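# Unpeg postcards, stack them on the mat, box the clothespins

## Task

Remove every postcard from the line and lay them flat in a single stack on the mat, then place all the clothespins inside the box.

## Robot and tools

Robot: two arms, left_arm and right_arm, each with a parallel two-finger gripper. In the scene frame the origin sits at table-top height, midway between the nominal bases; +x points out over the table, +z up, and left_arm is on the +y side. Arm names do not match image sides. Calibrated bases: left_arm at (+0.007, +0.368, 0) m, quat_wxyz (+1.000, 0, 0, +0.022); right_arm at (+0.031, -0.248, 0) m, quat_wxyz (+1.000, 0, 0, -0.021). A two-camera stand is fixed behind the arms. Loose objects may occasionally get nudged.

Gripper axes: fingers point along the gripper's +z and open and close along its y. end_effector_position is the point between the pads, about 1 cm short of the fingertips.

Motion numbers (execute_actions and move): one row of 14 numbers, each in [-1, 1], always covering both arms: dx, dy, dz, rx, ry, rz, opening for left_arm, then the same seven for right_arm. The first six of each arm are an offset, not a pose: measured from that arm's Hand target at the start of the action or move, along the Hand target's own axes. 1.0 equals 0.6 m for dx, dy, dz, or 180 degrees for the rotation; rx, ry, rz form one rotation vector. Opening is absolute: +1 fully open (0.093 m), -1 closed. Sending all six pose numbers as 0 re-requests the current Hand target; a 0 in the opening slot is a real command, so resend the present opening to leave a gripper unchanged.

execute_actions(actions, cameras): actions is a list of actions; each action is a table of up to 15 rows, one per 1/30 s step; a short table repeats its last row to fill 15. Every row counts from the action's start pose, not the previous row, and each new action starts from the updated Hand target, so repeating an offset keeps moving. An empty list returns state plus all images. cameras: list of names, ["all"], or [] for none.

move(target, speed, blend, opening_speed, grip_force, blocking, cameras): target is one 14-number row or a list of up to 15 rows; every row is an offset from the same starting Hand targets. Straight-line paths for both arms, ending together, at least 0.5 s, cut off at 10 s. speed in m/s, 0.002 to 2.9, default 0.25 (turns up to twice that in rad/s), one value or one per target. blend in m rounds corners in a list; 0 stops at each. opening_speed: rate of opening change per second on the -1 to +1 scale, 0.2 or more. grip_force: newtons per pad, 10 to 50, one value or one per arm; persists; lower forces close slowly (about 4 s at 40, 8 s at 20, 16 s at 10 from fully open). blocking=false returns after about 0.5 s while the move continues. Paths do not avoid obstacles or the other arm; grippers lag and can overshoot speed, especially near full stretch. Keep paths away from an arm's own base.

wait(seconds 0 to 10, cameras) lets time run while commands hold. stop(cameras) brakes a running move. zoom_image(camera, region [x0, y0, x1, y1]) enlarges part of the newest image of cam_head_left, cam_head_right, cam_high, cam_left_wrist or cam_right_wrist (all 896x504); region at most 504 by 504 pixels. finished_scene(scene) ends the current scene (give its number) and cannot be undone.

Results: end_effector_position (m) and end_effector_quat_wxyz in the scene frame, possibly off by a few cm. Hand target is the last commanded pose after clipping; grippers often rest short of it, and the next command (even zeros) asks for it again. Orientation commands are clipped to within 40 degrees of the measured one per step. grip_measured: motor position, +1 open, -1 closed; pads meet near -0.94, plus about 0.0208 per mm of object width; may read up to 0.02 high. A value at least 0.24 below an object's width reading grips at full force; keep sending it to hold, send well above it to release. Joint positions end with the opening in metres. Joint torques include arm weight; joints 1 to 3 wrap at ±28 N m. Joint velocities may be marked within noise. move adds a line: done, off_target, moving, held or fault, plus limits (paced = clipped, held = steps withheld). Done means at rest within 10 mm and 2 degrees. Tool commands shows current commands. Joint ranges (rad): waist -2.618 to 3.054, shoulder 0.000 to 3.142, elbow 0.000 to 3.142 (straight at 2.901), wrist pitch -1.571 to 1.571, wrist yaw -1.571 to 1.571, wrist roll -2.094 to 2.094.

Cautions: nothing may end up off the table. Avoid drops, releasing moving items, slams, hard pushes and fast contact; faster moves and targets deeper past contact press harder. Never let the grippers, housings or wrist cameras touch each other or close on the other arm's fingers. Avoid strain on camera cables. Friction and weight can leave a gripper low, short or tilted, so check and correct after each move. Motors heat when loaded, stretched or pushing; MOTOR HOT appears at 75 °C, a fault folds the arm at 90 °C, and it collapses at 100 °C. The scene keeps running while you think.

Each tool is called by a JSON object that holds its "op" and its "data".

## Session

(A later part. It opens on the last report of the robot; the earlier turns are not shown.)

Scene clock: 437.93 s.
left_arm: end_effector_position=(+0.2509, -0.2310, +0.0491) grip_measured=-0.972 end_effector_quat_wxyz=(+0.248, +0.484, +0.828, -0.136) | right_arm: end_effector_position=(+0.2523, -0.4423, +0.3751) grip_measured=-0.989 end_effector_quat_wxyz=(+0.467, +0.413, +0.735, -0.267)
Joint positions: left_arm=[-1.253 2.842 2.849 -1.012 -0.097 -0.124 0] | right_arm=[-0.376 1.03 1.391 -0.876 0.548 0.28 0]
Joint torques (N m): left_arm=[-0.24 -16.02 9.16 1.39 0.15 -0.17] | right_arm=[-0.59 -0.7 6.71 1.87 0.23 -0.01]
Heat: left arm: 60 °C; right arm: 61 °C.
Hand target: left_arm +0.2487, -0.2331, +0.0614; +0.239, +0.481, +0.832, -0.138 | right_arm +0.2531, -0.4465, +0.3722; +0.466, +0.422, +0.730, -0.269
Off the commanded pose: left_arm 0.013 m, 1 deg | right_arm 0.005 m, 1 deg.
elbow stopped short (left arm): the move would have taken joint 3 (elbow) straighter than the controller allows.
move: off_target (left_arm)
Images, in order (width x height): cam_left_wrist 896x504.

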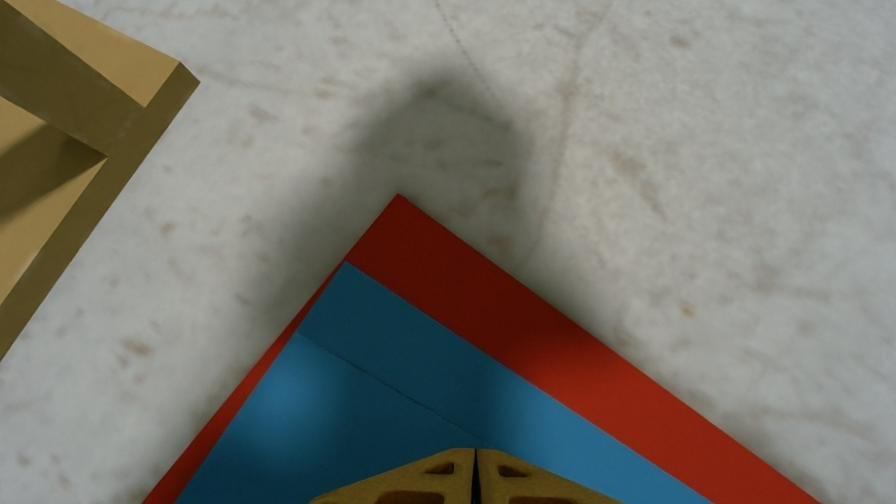

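{"op": "move", "data": {"target": [[0.0338,0.0011,0.0878,0,0,0,-1,0,0,0,0,0,0,-1],[0.0493,-0.0307,0.0771,0,0,0,-1,0,0,0,0,0,0,-1],[0.0007,-0.0307,-0.0006,0,0,0,-1,0,0,0,0,0,0,-1]], "speed": [0.06,0.04,0.2], "cameras": ["cam_left_wrist","cam_head_right"]}}

Scene clock: 445.23 s.
left_arm: end_effector_position=(+0.2364, -0.2389, +0.0236) grip_measured=-0.972 end_effector_quat_wxyz=(+0.242, +0.484, +0.831, -0.130) | right_arm: end_effector_position=(+0.2523, -0.4423, +0.3751) grip_measured=-0.989 end_effector_quat_wxyz=(+0.467, +0.413, +0.735, -0.267)
Joint positions: left_arm=[-1.282 2.888 2.847 -0.983 -0.114 -0.152 0] | right_arm=[-0.376 1.03 1.391 -0.876 0.548 0.28 0]
Joint torques (N m): left_arm=[-0.46 -19.58 9.37 1.23 0.15 -0.15] | right_arm=[-0.54 -0.7 6.69 1.87 0.22 -0.01]
Heat: left arm: 62 °C; right arm: 61 °C.
Hand target: left_arm +0.2323, -0.2419, +0.0616; +0.239, +0.481, +0.832, -0.138 | right_arm +0.2531, -0.4464, +0.3722; +0.465, +0.422, +0.730, -0.269
Off the commanded pose: left_arm 0.038 m, 1 deg | right_arm 0.005 m, 1 deg.
elbow stopped short (left arm): the move would have taken joint 3 (elbow) straighter than the controller allows.
move: off_target (left_arm)
Images, in order (width x height): cam_head_right 896x504, cam_left_wrist 896x504.

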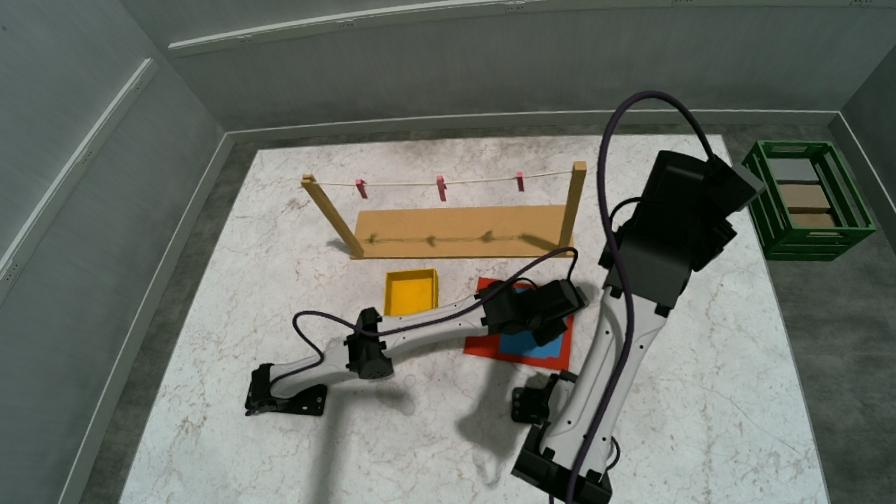

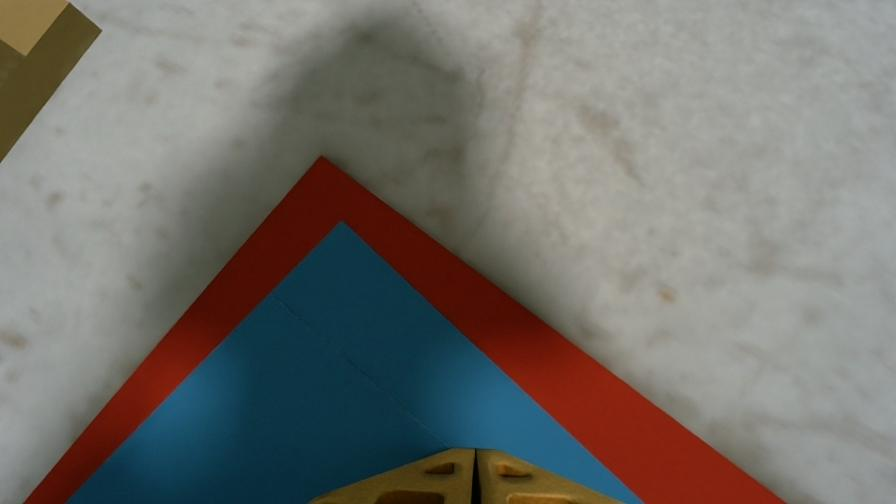

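{"op": "move", "data": {"target": [0.0475,0.0412,-0.1043,0,0,0,-1,0,0,0,0,0,0,-1], "speed": 0.15, "cameras": ["cam_left_wrist"]}}

Scene clock: 450.13 s.
left_arm: end_effector_position=(+0.2242, -0.1743, +0.0736) grip_measured=-0.972 end_effector_quat_wxyz=(+0.219, +0.482, +0.840, -0.115) | right_arm: end_effector_position=(+0.2523, -0.4423, +0.3751) grip_measured=-0.989 end_effector_quat_wxyz=(+0.467, +0.413, +0.735, -0.267)
Joint positions: left_arm=[-1.263 2.417 2.17 -0.833 -0.103 -0.152 0] | right_arm=[-0.376 1.03 1.391 -0.876 0.548 0.28 0]
Joint torques (N m): left_arm=[0.05 -16.96 7.21 1.57 0.16 0.02] | right_arm=[-0.55 -0.73 6.72 1.86 0.24 -0.01]
Heat: left arm: 66 °C; right arm: 61 °C.
Hand target: left_arm +0.2250, -0.1798, +0.0995; +0.239, +0.481, +0.832, -0.138 | right_arm +0.2531, -0.4464, +0.3722; +0.465, +0.422, +0.730, -0.269
Off the commanded pose: left_arm 0.027 m, 4 deg | right_arm 0.005 m, 1 deg.
move: off_target (left_arm)
Images, in order (width x height): cam_left_wrist 896x504.

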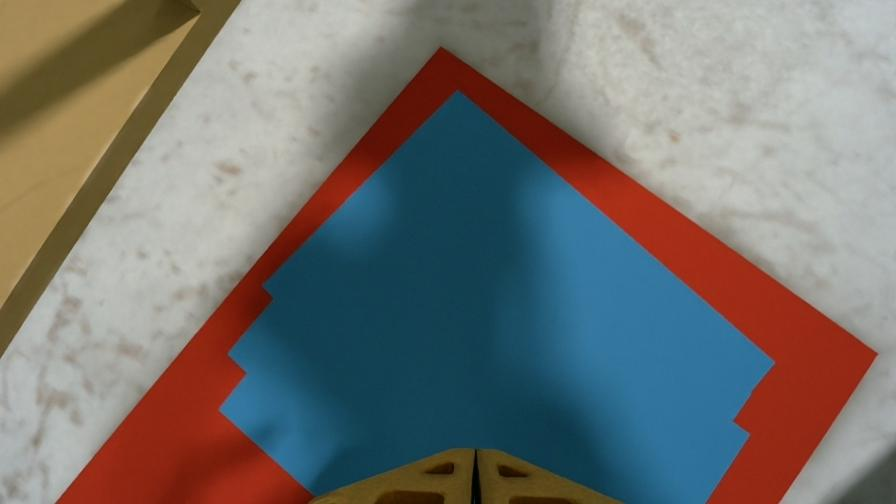

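{"op": "move", "data": {"target": [[0.0222,0.0283,-0.1515,0,0,0,-1,0,0,0,0,0,0,0.3],[0.3247,0.4885,-0.5675,-0.2511,-0.2507,0.4528,-1,0.1608,0.1698,-0.2975,-0.3389,-0.0745,-0.0147,0.3],[0.3247,0.4885,-0.5675,-0.2511,-0.2507,0.4528,-1,0.3642,0.4395,-0.4972,-0.6777,-0.1489,-0.0293,0.3]], "speed": [0.25,0.4,0.4], "blend": [0.03,0.03,0], "cameras": ["cam_right_wrist","cam_left_wrist","cam_head_left"]}}

{"op": "zoom_image", "data": {"camera": "cam_head_left", "region": [430, 240, 630, 390]}}

Scene clock: 479.53 s.
left_arm: end_effector_position=(+0.3069, +0.2675, +0.2815) grip_measured=-0.972 end_effector_quat_wxyz=(+0.680, +0.682, +0.194, +0.187) | right_arm: end_effector_position=(+0.2975, -0.0016, +0.2929) grip_measured=+0.298 end_effector_quat_wxyz=(+0.707, -0.287, +0.504, +0.404)
Joint positions: left_arm=[0.16 1.095 0.597 0.48 1.23 1.579 0] | right_arm=[0.573 1.3 0.387 1.289 -0.476 0.182 0.06]
Joint torques (N m): left_arm=[-0.1 -1.72 8.5 1.81 0.33 -0.19] | right_arm=[-0.55 -2.4 9.59 1.74 -0.08 -0.03]
Heat: left arm: 77 °C; right arm: 60 °C. Fold the left arm in close to its base, or ease its load, before you think long.
Hand target: left_arm +0.3062, +0.2662, +0.2846; +0.683, +0.683, +0.183, +0.183 | right_arm +0.3006, -0.0006, +0.3002; +0.709, -0.287, +0.497, +0.410
Off the commanded pose: left_arm 0.003 m, 1 deg | right_arm 0.008 m, 1 deg.
MOTOR HOT: joint 2 (shoulder) of the left arm reports 77 °C; the controller's stop level is 90 °C. To cool a motor, set the load down, stop pushing, or move to a pose that needs little force.
move: done; blend cut to 0 m at target 1
Images, in order (width x height): cam_head_left 896x504, cam_left_wrist 896x504, cam_right_wrist 896x504.

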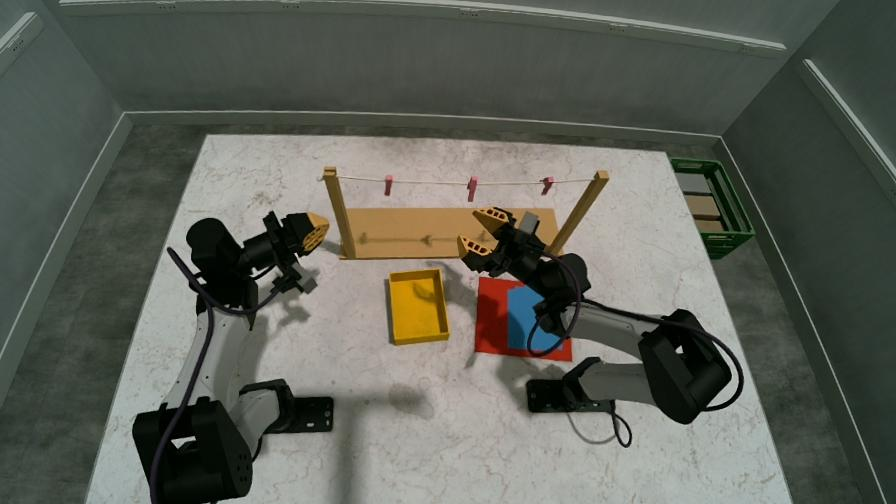

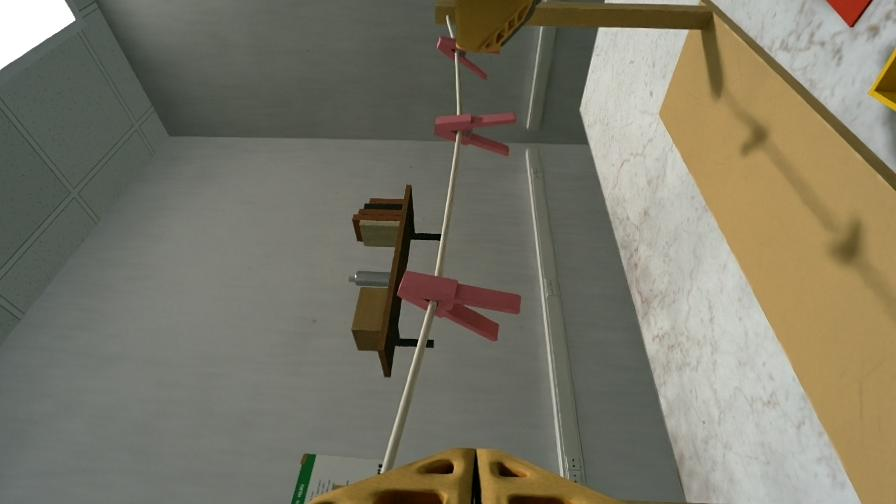

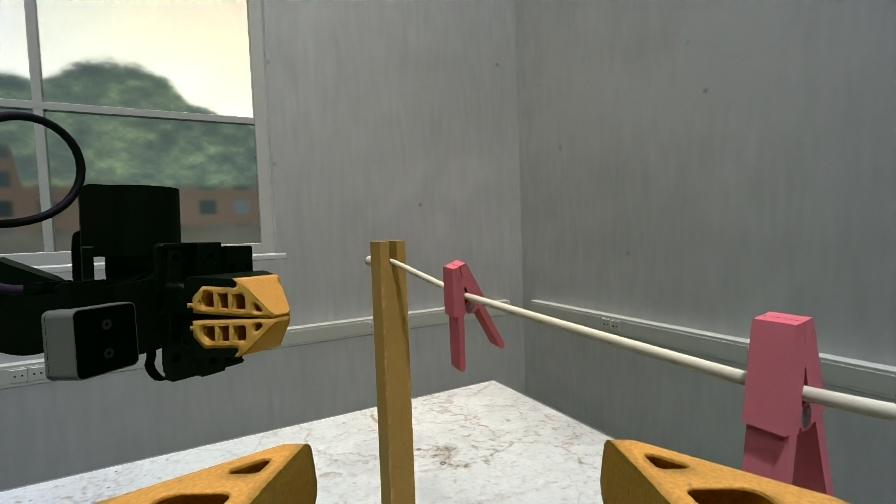

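Scaled by 2.520 from the camera's 896x504 image, which has a finer 1280x720 frame.

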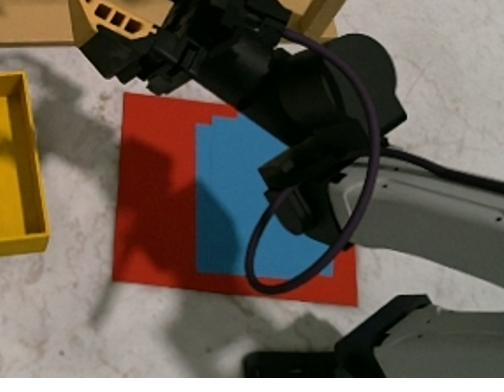

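{"op": "move", "data": {"target": [[0,0,0,0,0,0,-1,0.0755,0,-0.0275,0,0,0,0.3],[0,0,0,0,0,0,-1,0.1149,-0.0148,0.0956,0,0,0,0.3],[0,0,0,0,0,0,-1,0.17,-0.0419,0.2492,0,0,0,0.3]], "speed": [0.2,0.2,0.12], "blend": [0.01,0.02,0], "cameras": ["cam_right_wrist","cam_left_wrist"]}}

Scene clock: 491.87 s.
left_arm: end_effector_position=(+0.3069, +0.2675, +0.2815) grip_measured=-0.972 end_effector_quat_wxyz=(+0.680, +0.682, +0.194, +0.187) | right_arm: end_effector_position=(+0.4067, +0.1324, +0.2597) grip_measured=+0.298 end_effector_quat_wxyz=(+0.710, -0.284, +0.494, +0.412)
Joint positions: left_arm=[0.16 1.095 0.597 0.48 1.23 1.579 0] | right_arm=[0.729 2.026 1.006 1.399 -0.338 0.136 0.06]
Joint torques (N m): left_arm=[-0.05 -1.66 8.47 1.8 0.33 -0.19] | right_arm=[0.53 -7.79 9.06 1.61 0.12 -0.23]
Heat: left arm: 67 °C; right arm: 61 °C.
Hand target: left_arm +0.3062, +0.2662, +0.2846; +0.683, +0.683, +0.183, +0.183 | right_arm +0.4101, +0.1388, +0.2553; +0.709, -0.286, +0.497, +0.410
Off the commanded pose: left_arm 0.003 m, 1 deg | right_arm 0.008 m, 1 deg.
MOTOR HOT: cleared for the motors of the left arm.
move: done
Images, in order (width x height): cam_left_wrist 896x504, cam_right_wrist 896x504.

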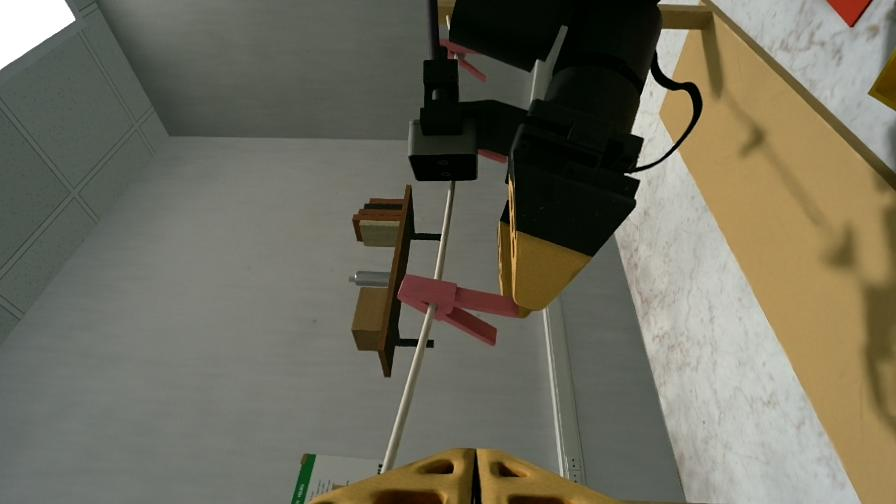

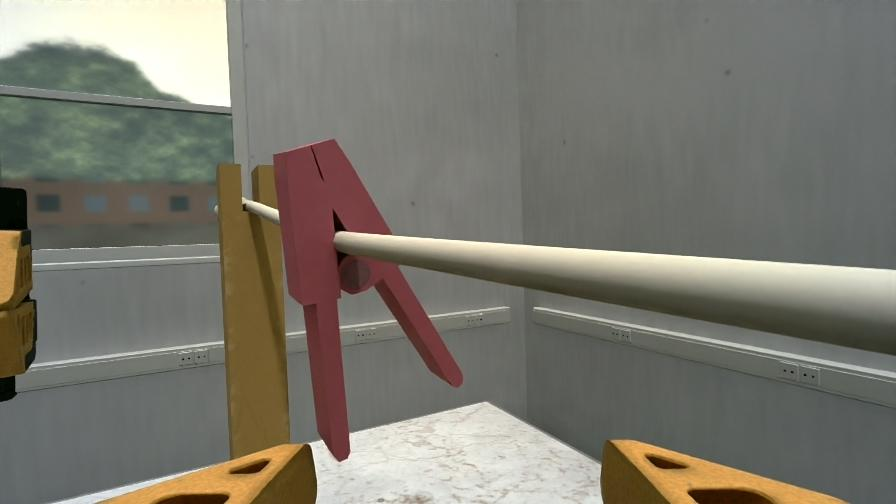

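{"op": "move", "data": {"target": [0,0,0,0,0,0,-1,0,0.015,0.0417,0,0,0,0.3], "speed": 0.08, "cameras": ["cam_right_wrist","cam_left_wrist"]}}

Scene clock: 503.60 s.
left_arm: end_effector_position=(+0.3069, +0.2675, +0.2815) grip_measured=-0.972 end_effector_quat_wxyz=(+0.680, +0.682, +0.194, +0.187) | right_arm: end_effector_position=(+0.4101, +0.1568, +0.2697) grip_measured=+0.298 end_effector_quat_wxyz=(+0.712, -0.284, +0.492, +0.413)
Joint positions: left_arm=[0.16 1.095 0.597 0.48 1.23 1.579 0] | right_arm=[0.77 2.056 1.105 1.33 -0.3 0.12 0.06]
Joint torques (N m): left_arm=[-0.06 -1.74 8.47 1.82 0.32 -0.18] | right_arm=[0.49 -8.2 9.5 1.58 0.08 -0.23]
Heat: left arm: 60 °C; right arm: 62 °C.
Hand target: left_arm +0.3062, +0.2662, +0.2846; +0.683, +0.683, +0.183, +0.183 | right_arm +0.4141, +0.1636, +0.2639; +0.709, -0.286, +0.497, +0.410
Off the commanded pose: left_arm 0.003 m, 1 deg | right_arm 0.010 m, 1 deg.
move: done
Images, in order (width x height): cam_left_wrist 896x504, cam_right_wrist 896x504.

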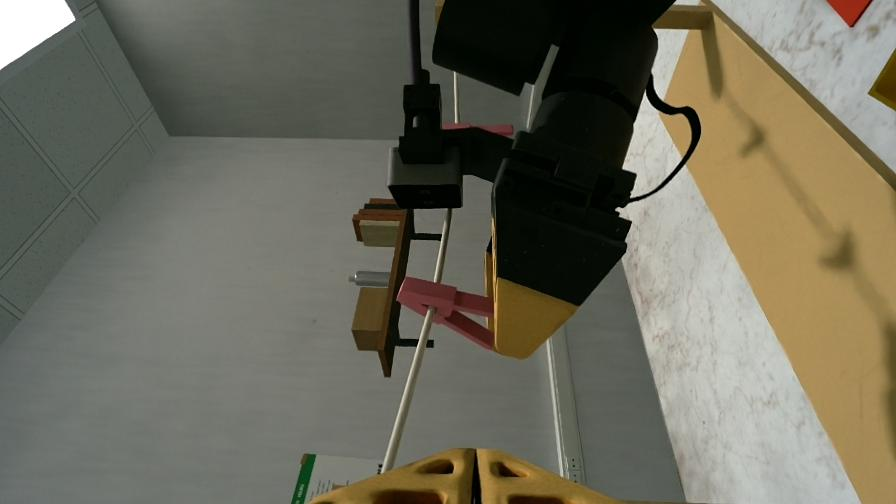

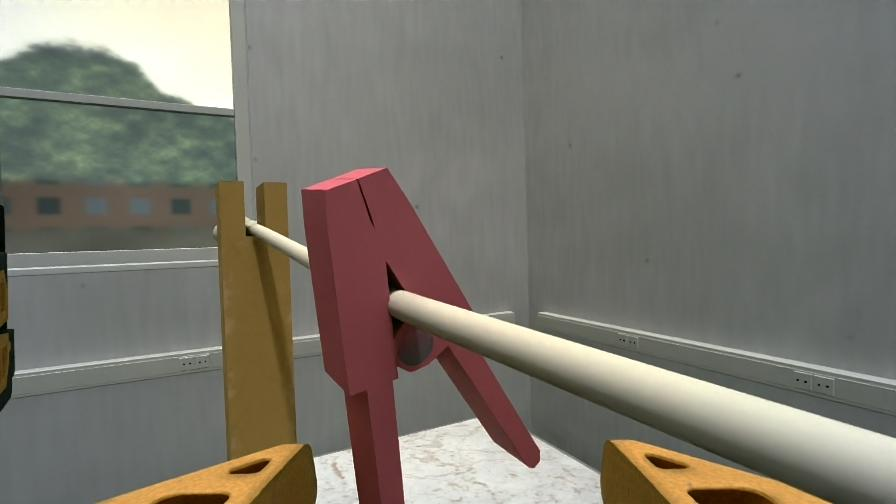

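{"op": "move", "data": {"target": [0,0,0,0,0,0,-1,0,0,0,0,0,0,-0.2], "opening_speed": 0.5, "cameras": ["cam_right_wrist"]}}

{"op": "move", "data": {"target": [0,0,0,0,0,0,-1,0,0,0,0,0,0,-1], "opening_speed": 0.5, "cameras": ["cam_right_wrist","cam_left_wrist"]}}

Scene clock: 508.40 s.
left_arm: end_effector_position=(+0.3069, +0.2675, +0.2815) grip_measured=-0.972 end_effector_quat_wxyz=(+0.680, +0.682, +0.194, +0.187) | right_arm: end_effector_position=(+0.4102, +0.1568, +0.2697) grip_measured=-0.198 end_effector_quat_wxyz=(+0.712, -0.284, +0.492, +0.413)
Joint positions: left_arm=[0.16 1.095 0.597 0.48 1.23 1.579 0] | right_arm=[0.77 2.056 1.105 1.33 -0.3 0.119 0.036]
Joint torques (N m): left_arm=[-0.05 -1.68 8.47 1.8 0.33 -0.19] | right_arm=[0.49 -8.21 9.5 1.55 0.09 -0.24]
Heat: left arm: 58 °C; right arm: 62 °C.
Hand target: left_arm +0.3062, +0.2662, +0.2846; +0.683, +0.683, +0.183, +0.183 | right_arm +0.4141, +0.1636, +0.2639; +0.709, -0.287, +0.497, +0.410
Off the commanded pose: left_arm 0.003 m, 1 deg | right_arm 0.010 m, 1 deg.
move: done
Images, in order (width x height): cam_right_wrist 896x504.

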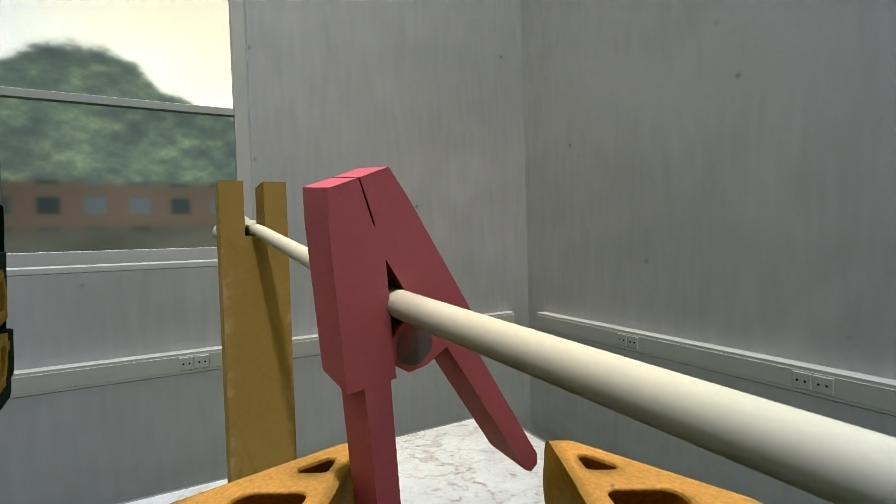

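Scene clock: 510.20 s.
left_arm: end_effector_position=(+0.3069, +0.2675, +0.2815) grip_measured=-0.972 end_effector_quat_wxyz=(+0.680, +0.682, +0.194, +0.187) | right_arm: end_effector_position=(+0.4105, +0.1567, +0.2694) grip_measured=-0.989 end_effector_quat_wxyz=(+0.712, -0.284, +0.493, +0.412)
Joint positions: left_arm=[0.16 1.095 0.597 0.48 1.23 1.579 0] | right_arm=[0.77 2.056 1.105 1.329 -0.298 0.119 0]
Joint torques (N m): left_arm=[-0.08 -1.7 8.49 1.8 0.34 -0.19] | right_arm=[0.49 -8.2 9.54 1.56 0.08 -0.22]
Heat: left arm: 57 °C; right arm: 62 °C.
Hand target: left_arm +0.3062, +0.2662, +0.2846; +0.683, +0.683, +0.183, +0.183 | right_arm +0.4141, +0.1636, +0.2639; +0.709, -0.286, +0.497, +0.410
Off the commanded pose: left_arm 0.003 m, 1 deg | right_arm 0.010 m, 1 deg.
move: done
Images, in order (width x height): cam_left_wrist 896x504, cam_right_wrist 896x504.

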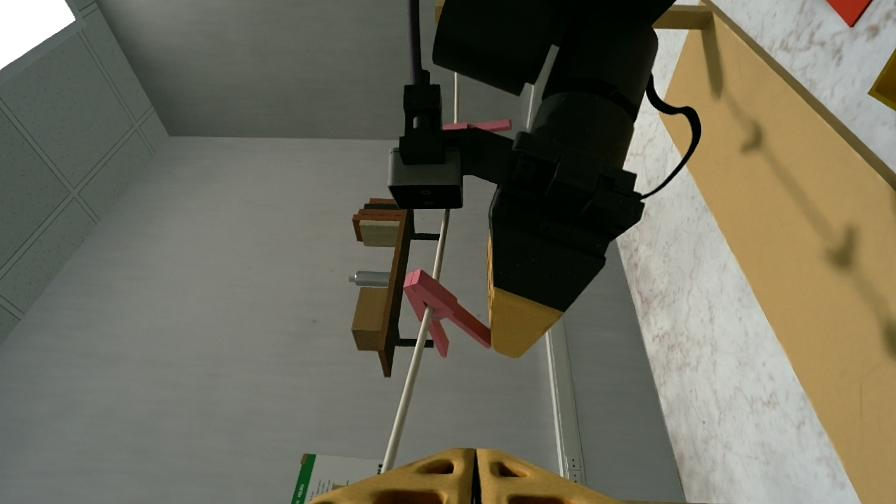

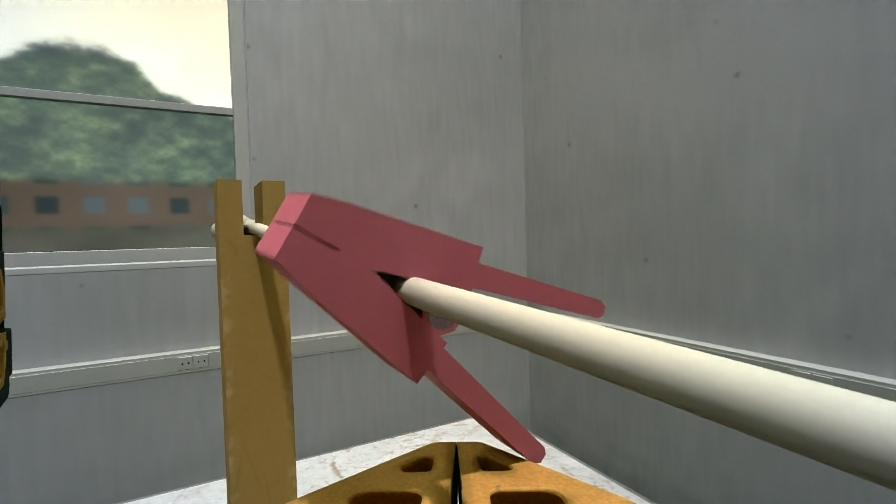

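{"op": "move", "data": {"target": [0,0,0,0,0,0,-1,0,0,-0.075,0,0,0,-1], "speed": 0.1, "cameras": ["cam_right_wrist","cam_left_wrist"]}}

Scene clock: 514.70 s.
left_arm: end_effector_position=(+0.3069, +0.2675, +0.2815) grip_measured=-0.972 end_effector_quat_wxyz=(+0.680, +0.682, +0.194, +0.187) | right_arm: end_effector_position=(+0.3991, +0.1340, +0.2244) grip_measured=-0.989 end_effector_quat_wxyz=(+0.694, -0.289, +0.522, +0.403)
Joint positions: left_arm=[0.16 1.095 0.597 0.48 1.23 1.579 0] | right_arm=[0.748 2.056 0.94 1.423 -0.313 0.119 0]
Joint torques (N m): left_arm=[-0.09 -1.7 8.47 1.8 0.34 -0.19] | right_arm=[-0.44 -13.41 5.63 2.02 -0.11 -0.11]
Heat: left arm: 55 °C; right arm: 62 °C.
Hand target: left_arm +0.3062, +0.2662, +0.2846; +0.683, +0.683, +0.183, +0.183 | right_arm +0.3928, +0.1271, +0.2485; +0.709, -0.287, +0.497, +0.410
Off the commanded pose: left_arm 0.003 m, 1 deg | right_arm 0.026 m, 3 deg.
move: off_target (right_arm)
Images, in order (width x height): cam_left_wrist 896x504, cam_right_wrist 896x504.

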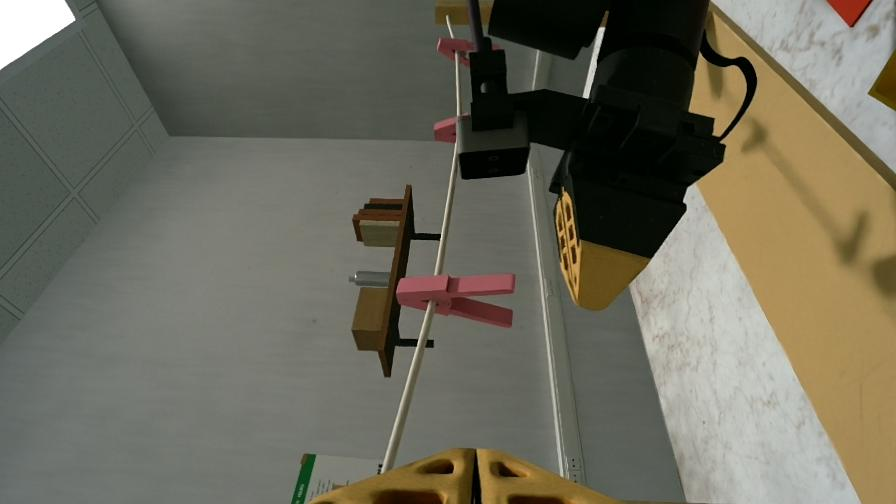

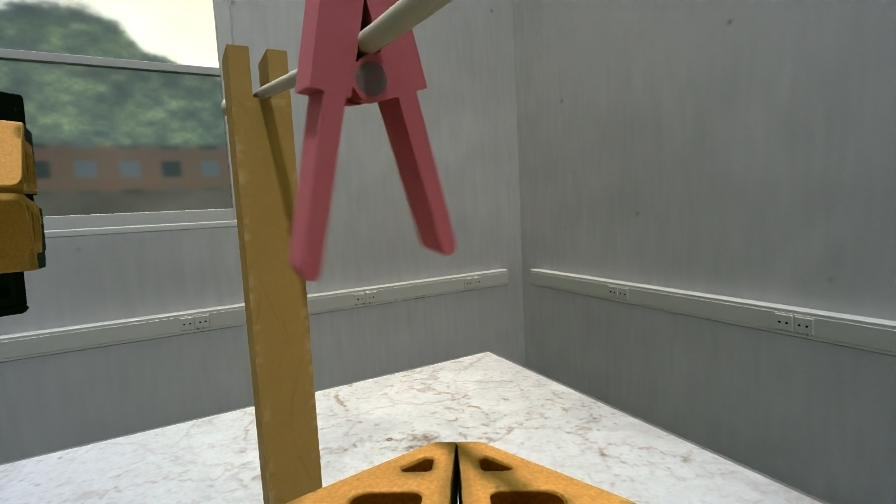

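{"op": "move", "data": {"target": [0,0,0,0,0,0,-1,-0.018,0,0.0135,0,0,0,0.3], "speed": 0.1, "cameras": ["cam_right_wrist"]}}

Scene clock: 524.50 s.
left_arm: end_effector_position=(+0.3069, +0.2675, +0.2815) grip_measured=-0.972 end_effector_quat_wxyz=(+0.680, +0.682, +0.194, +0.187) | right_arm: end_effector_position=(+0.3970, +0.1323, +0.2380) grip_measured=+0.298 end_effector_quat_wxyz=(+0.698, -0.288, +0.516, +0.404)
Joint positions: left_arm=[0.16 1.095 0.597 0.48 1.23 1.579 0] | right_arm=[0.748 2.019 0.94 1.401 -0.313 0.119 0.06]
Joint velocities: left_arm=[within noise] | right_arm=[0.012 0.002 -0.002 -0.022 0.154 -0.037 -0.002]
Joint torques (N m): left_arm=[-0.02 -1.68 8.46 1.8 0.32 -0.2] | right_arm=[-0.23 -12.75 8.12 1.7 -0.08 -0.11]
Heat: left arm: 52 °C; right arm: 62 °C.
Hand target: left_arm +0.3062, +0.2662, +0.2846; +0.683, +0.683, +0.183, +0.183 | right_arm +0.3948, +0.1305, +0.2615; +0.709, -0.287, +0.497, +0.410
Off the commanded pose: left_arm 0.003 m, 1 deg | right_arm 0.024 m, 3 deg.
move: off_target (right_arm)
Images, in order (width x height): cam_right_wrist 896x504.

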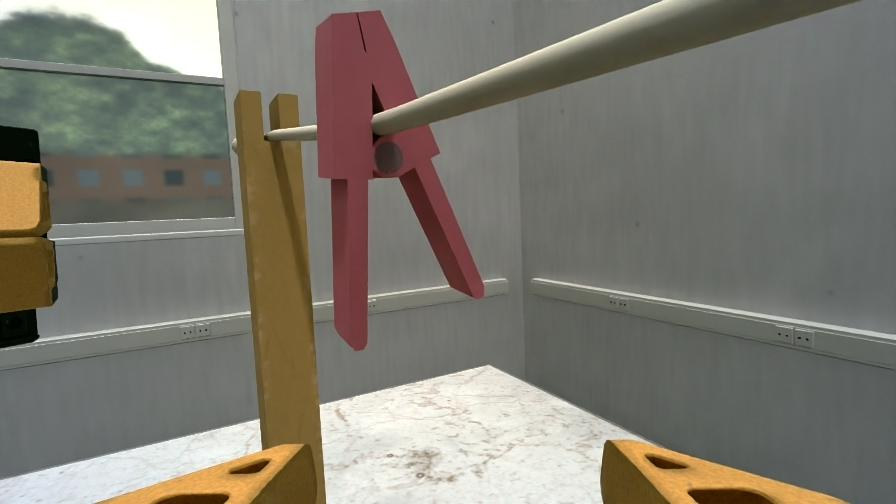

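{"op": "move", "data": {"target": [[0,0,0,0,0,0,-1,-0.0172,0,0.0063,0,0,0,0.3],[0,0,0,0,0,0,-1,0.012,0,0.07,0,0,0,0.3]], "speed": 0.1, "cameras": ["cam_right_wrist","cam_left_wrist"]}}

Scene clock: 529.10 s.
left_arm: end_effector_position=(+0.3069, +0.2675, +0.2815) grip_measured=-0.972 end_effector_quat_wxyz=(+0.680, +0.682, +0.194, +0.187) | right_arm: end_effector_position=(+0.4122, +0.1598, +0.2757) grip_measured=+0.298 end_effector_quat_wxyz=(+0.713, -0.283, +0.491, +0.413)
Joint positions: left_arm=[0.16 1.095 0.597 0.48 1.23 1.579 0] | right_arm=[0.772 2.054 1.13 1.309 -0.297 0.118 0.06]
Joint torques (N m): left_arm=[-0.03 -1.69 8.46 1.8 0.33 -0.19] | right_arm=[0.49 -8.42 9.35 1.52 0.09 -0.23]
Heat: left arm: 50 °C; right arm: 63 °C.
Hand target: left_arm +0.3062, +0.2662, +0.2846; +0.683, +0.683, +0.183, +0.183 | right_arm +0.4159, +0.1667, +0.2691; +0.709, -0.286, +0.497, +0.410
Off the commanded pose: left_arm 0.003 m, 1 deg | right_arm 0.010 m, 1 deg.
move: done
Images, in order (width x height): cam_left_wrist 896x504, cam_right_wrist 896x504.

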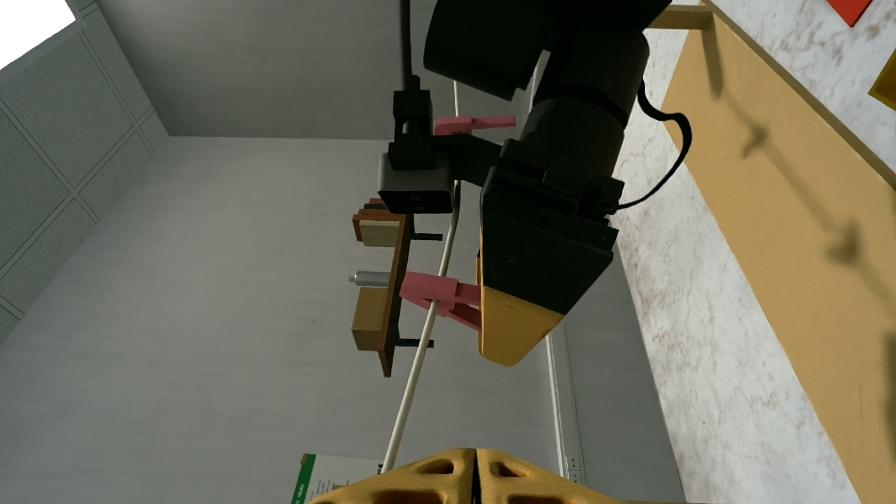

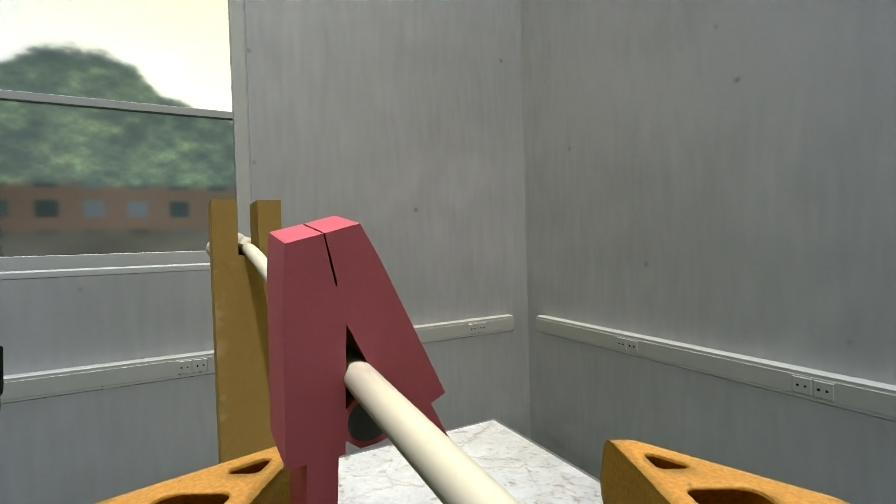

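{"op": "move", "data": {"target": [0,0,0,0,0,0,-1,0.009,0.022,0.016,0,0,0,0.3], "speed": 0.08, "cameras": ["cam_right_wrist","cam_left_wrist"]}}

Scene clock: 532.87 s.
left_arm: end_effector_position=(+0.3069, +0.2675, +0.2815) grip_measured=-0.972 end_effector_quat_wxyz=(+0.680, +0.682, +0.194, +0.187) | right_arm: end_effector_position=(+0.4057, +0.1753, +0.2759) grip_measured=+0.298 end_effector_quat_wxyz=(+0.714, -0.283, +0.489, +0.414)
Joint positions: left_arm=[0.16 1.095 0.597 0.48 1.23 1.579 0] | right_arm=[0.811 2.073 1.159 1.298 -0.262 0.105 0.06]
Joint torques (N m): left_arm=[-0.09 -1.65 8.49 1.81 0.32 -0.18] | right_arm=[0.53 -8.27 9.44 1.51 0.06 -0.22]
Heat: left arm: 49 °C; right arm: 63 °C.
Hand target: left_arm +0.3062, +0.2662, +0.2846; +0.683, +0.683, +0.183, +0.183 | right_arm +0.4097, +0.1828, +0.2673; +0.709, -0.287, +0.497, +0.410
Off the commanded pose: left_arm 0.003 m, 1 deg | right_arm 0.012 m, 1 deg.
move: off_target (right_arm)
Images, in order (width x height): cam_left_wrist 896x504, cam_right_wrist 896x504.

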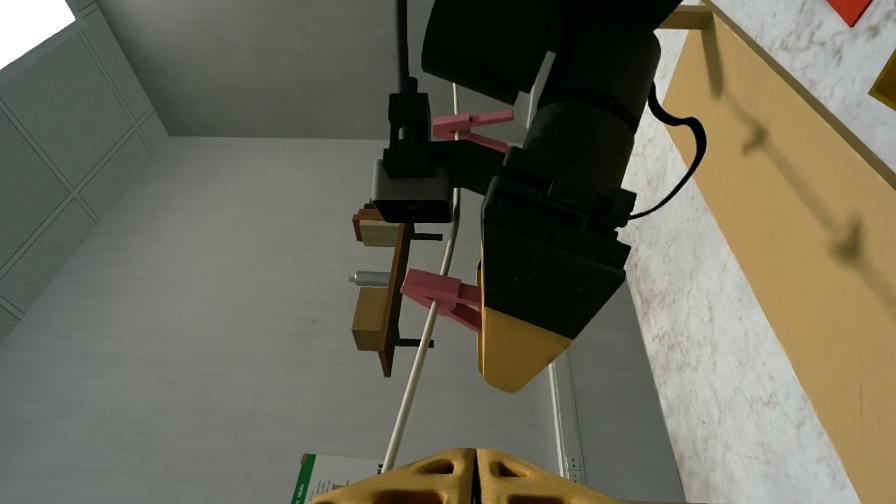

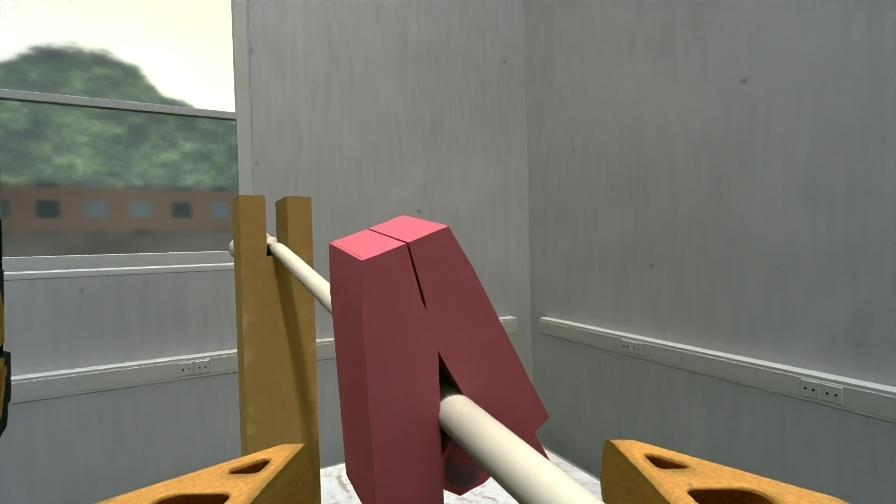

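{"op": "move", "data": {"target": [[0,0,0,0,0,0,-1,0,0,0,0,0,0,0],[0,0,0,0,0,0,-1,0,0,0,0,0,0,-0.3]], "opening_speed": 0.6, "cameras": ["cam_right_wrist"]}}

Scene clock: 535.77 s.
left_arm: end_effector_position=(+0.3069, +0.2675, +0.2815) grip_measured=-0.972 end_effector_quat_wxyz=(+0.680, +0.682, +0.194, +0.187) | right_arm: end_effector_position=(+0.4058, +0.1753, +0.2759) grip_measured=-0.298 end_effector_quat_wxyz=(+0.714, -0.283, +0.489, +0.413)
Joint positions: left_arm=[0.16 1.095 0.597 0.48 1.23 1.579 0] | right_arm=[0.811 2.073 1.159 1.298 -0.262 0.104 0.031]
Joint torques (N m): left_arm=[-0.06 -1.66 8.5 1.81 0.34 -0.19] | right_arm=[0.55 -8.31 9.48 1.51 0.08 -0.24]
Heat: left arm: 49 °C; right arm: 63 °C.
Hand target: left_arm +0.3062, +0.2662, +0.2846; +0.683, +0.683, +0.183, +0.183 | right_arm +0.4097, +0.1828, +0.2673; +0.709, -0.286, +0.497, +0.410
Off the commanded pose: left_arm 0.003 m, 1 deg | right_arm 0.012 m, 1 deg.
move: off_target (right_arm); target 2's new opening was sent with right_arm's hand 0.012 m and 1 deg from that target
Images, in order (width x height): cam_right_wrist 896x504.

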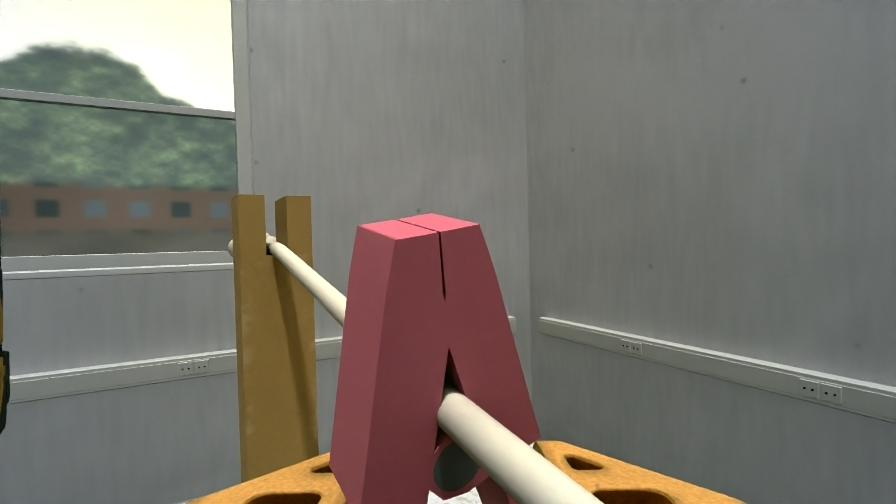

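{"op": "move", "data": {"target": [0,0,0,0,0,0,-1,0.007,0,-0.0025,0,0,0,-1], "opening_speed": 0.5, "speed": 0.05, "cameras": ["cam_right_wrist","cam_left_wrist"]}}

Scene clock: 540.13 s.
left_arm: end_effector_position=(+0.3069, +0.2675, +0.2815) grip_measured=-0.972 end_effector_quat_wxyz=(+0.680, +0.682, +0.194, +0.187) | right_arm: end_effector_position=(+0.4067, +0.1756, +0.2731) grip_measured=-0.775 end_effector_quat_wxyz=(+0.715, -0.283, +0.490, +0.411)
Joint positions: left_arm=[0.16 1.095 0.597 0.48 1.23 1.579 0] | right_arm=[0.811 2.08 1.159 1.302 -0.259 0.1 0.008]
Joint torques (N m): left_arm=[-0.09 -1.68 8.44 1.8 0.33 -0.19] | right_arm=[0.5 -7.98 9.03 1.62 0.05 -0.19]
Heat: left arm: 48 °C; right arm: 64 °C.
Hand target: left_arm +0.3062, +0.2662, +0.2846; +0.683, +0.683, +0.183, +0.183 | right_arm +0.4097, +0.1829, +0.2628; +0.709, -0.287, +0.497, +0.410
Off the commanded pose: left_arm 0.003 m, 1 deg | right_arm 0.013 m, 1 deg.
move: off_target (right_arm)
Images, in order (width x height): cam_left_wrist 896x504, cam_right_wrist 896x504.

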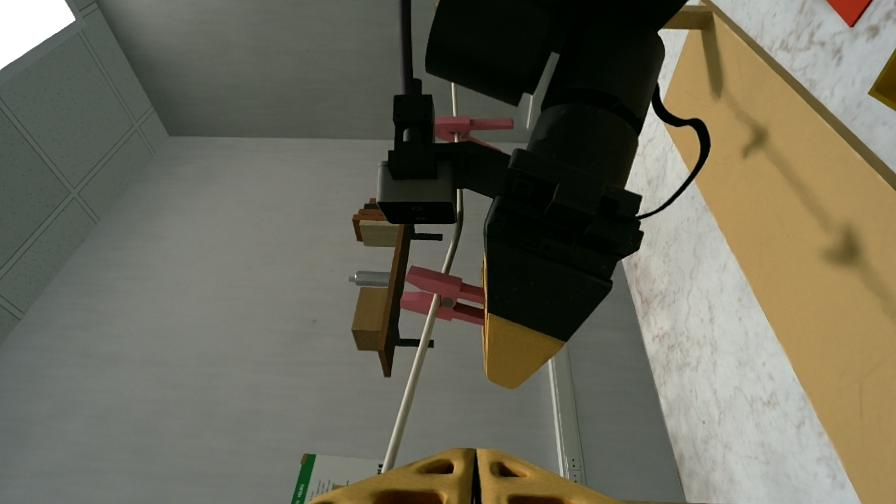

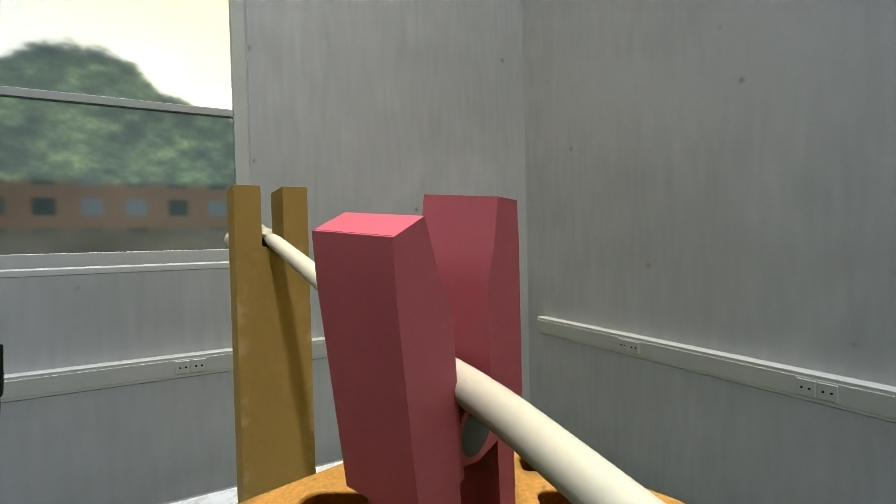

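{"op": "move", "data": {"target": [0,0,0,0,0,0,-1,0.0627,0,-0.0228,0,0,0,-1], "speed": 0.1, "cameras": ["cam_right_wrist","cam_left_wrist"]}}

Scene clock: 543.00 s.
left_arm: end_effector_position=(+0.3069, +0.2675, +0.2815) grip_measured=-0.972 end_effector_quat_wxyz=(+0.680, +0.682, +0.194, +0.187) | right_arm: end_effector_position=(+0.4120, +0.1806, +0.2281) grip_measured=-0.793 end_effector_quat_wxyz=(+0.711, -0.287, +0.497, +0.406)
Joint positions: left_arm=[0.16 1.095 0.597 0.48 1.23 1.579 0] | right_arm=[0.811 2.202 1.155 1.408 -0.258 0.091 0.007]
Joint torques (N m): left_arm=[-0.08 -1.74 8.47 1.81 0.32 -0.19] | right_arm=[0.51 -9.72 6.57 1.89 0.04 -0.1]
Heat: left arm: 48 °C; right arm: 64 °C.
Hand target: left_arm +0.3062, +0.2662, +0.2846; +0.683, +0.683, +0.183, +0.183 | right_arm +0.4097, +0.1829, +0.2229; +0.709, -0.287, +0.497, +0.410
Off the commanded pose: left_arm 0.003 m, 1 deg | right_arm 0.006 m, 0 deg.
move: done
Images, in order (width x height): cam_left_wrist 896x504, cam_right_wrist 896x504.

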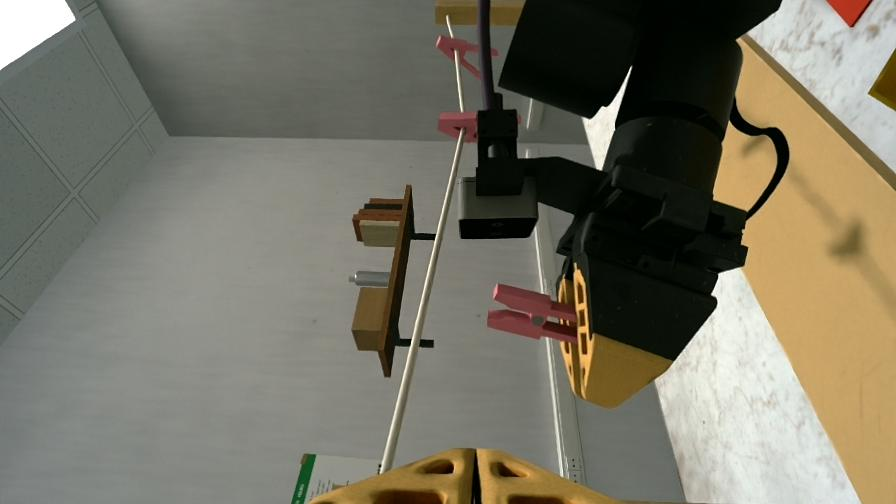

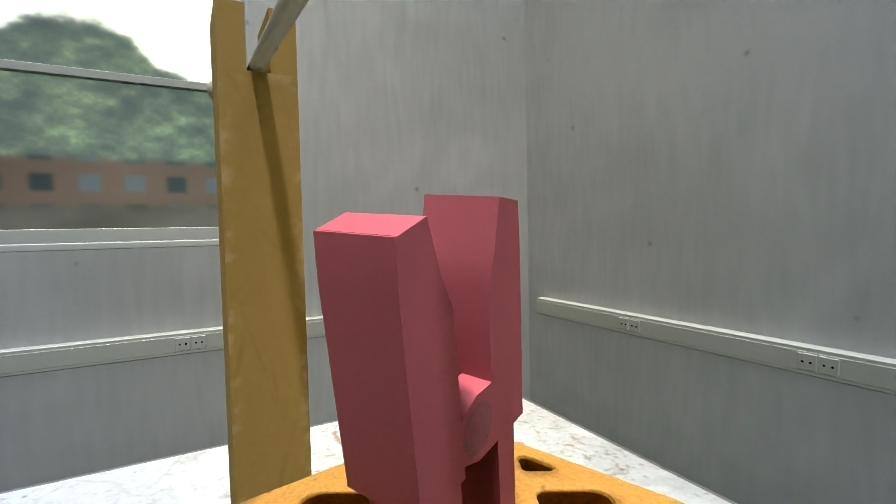

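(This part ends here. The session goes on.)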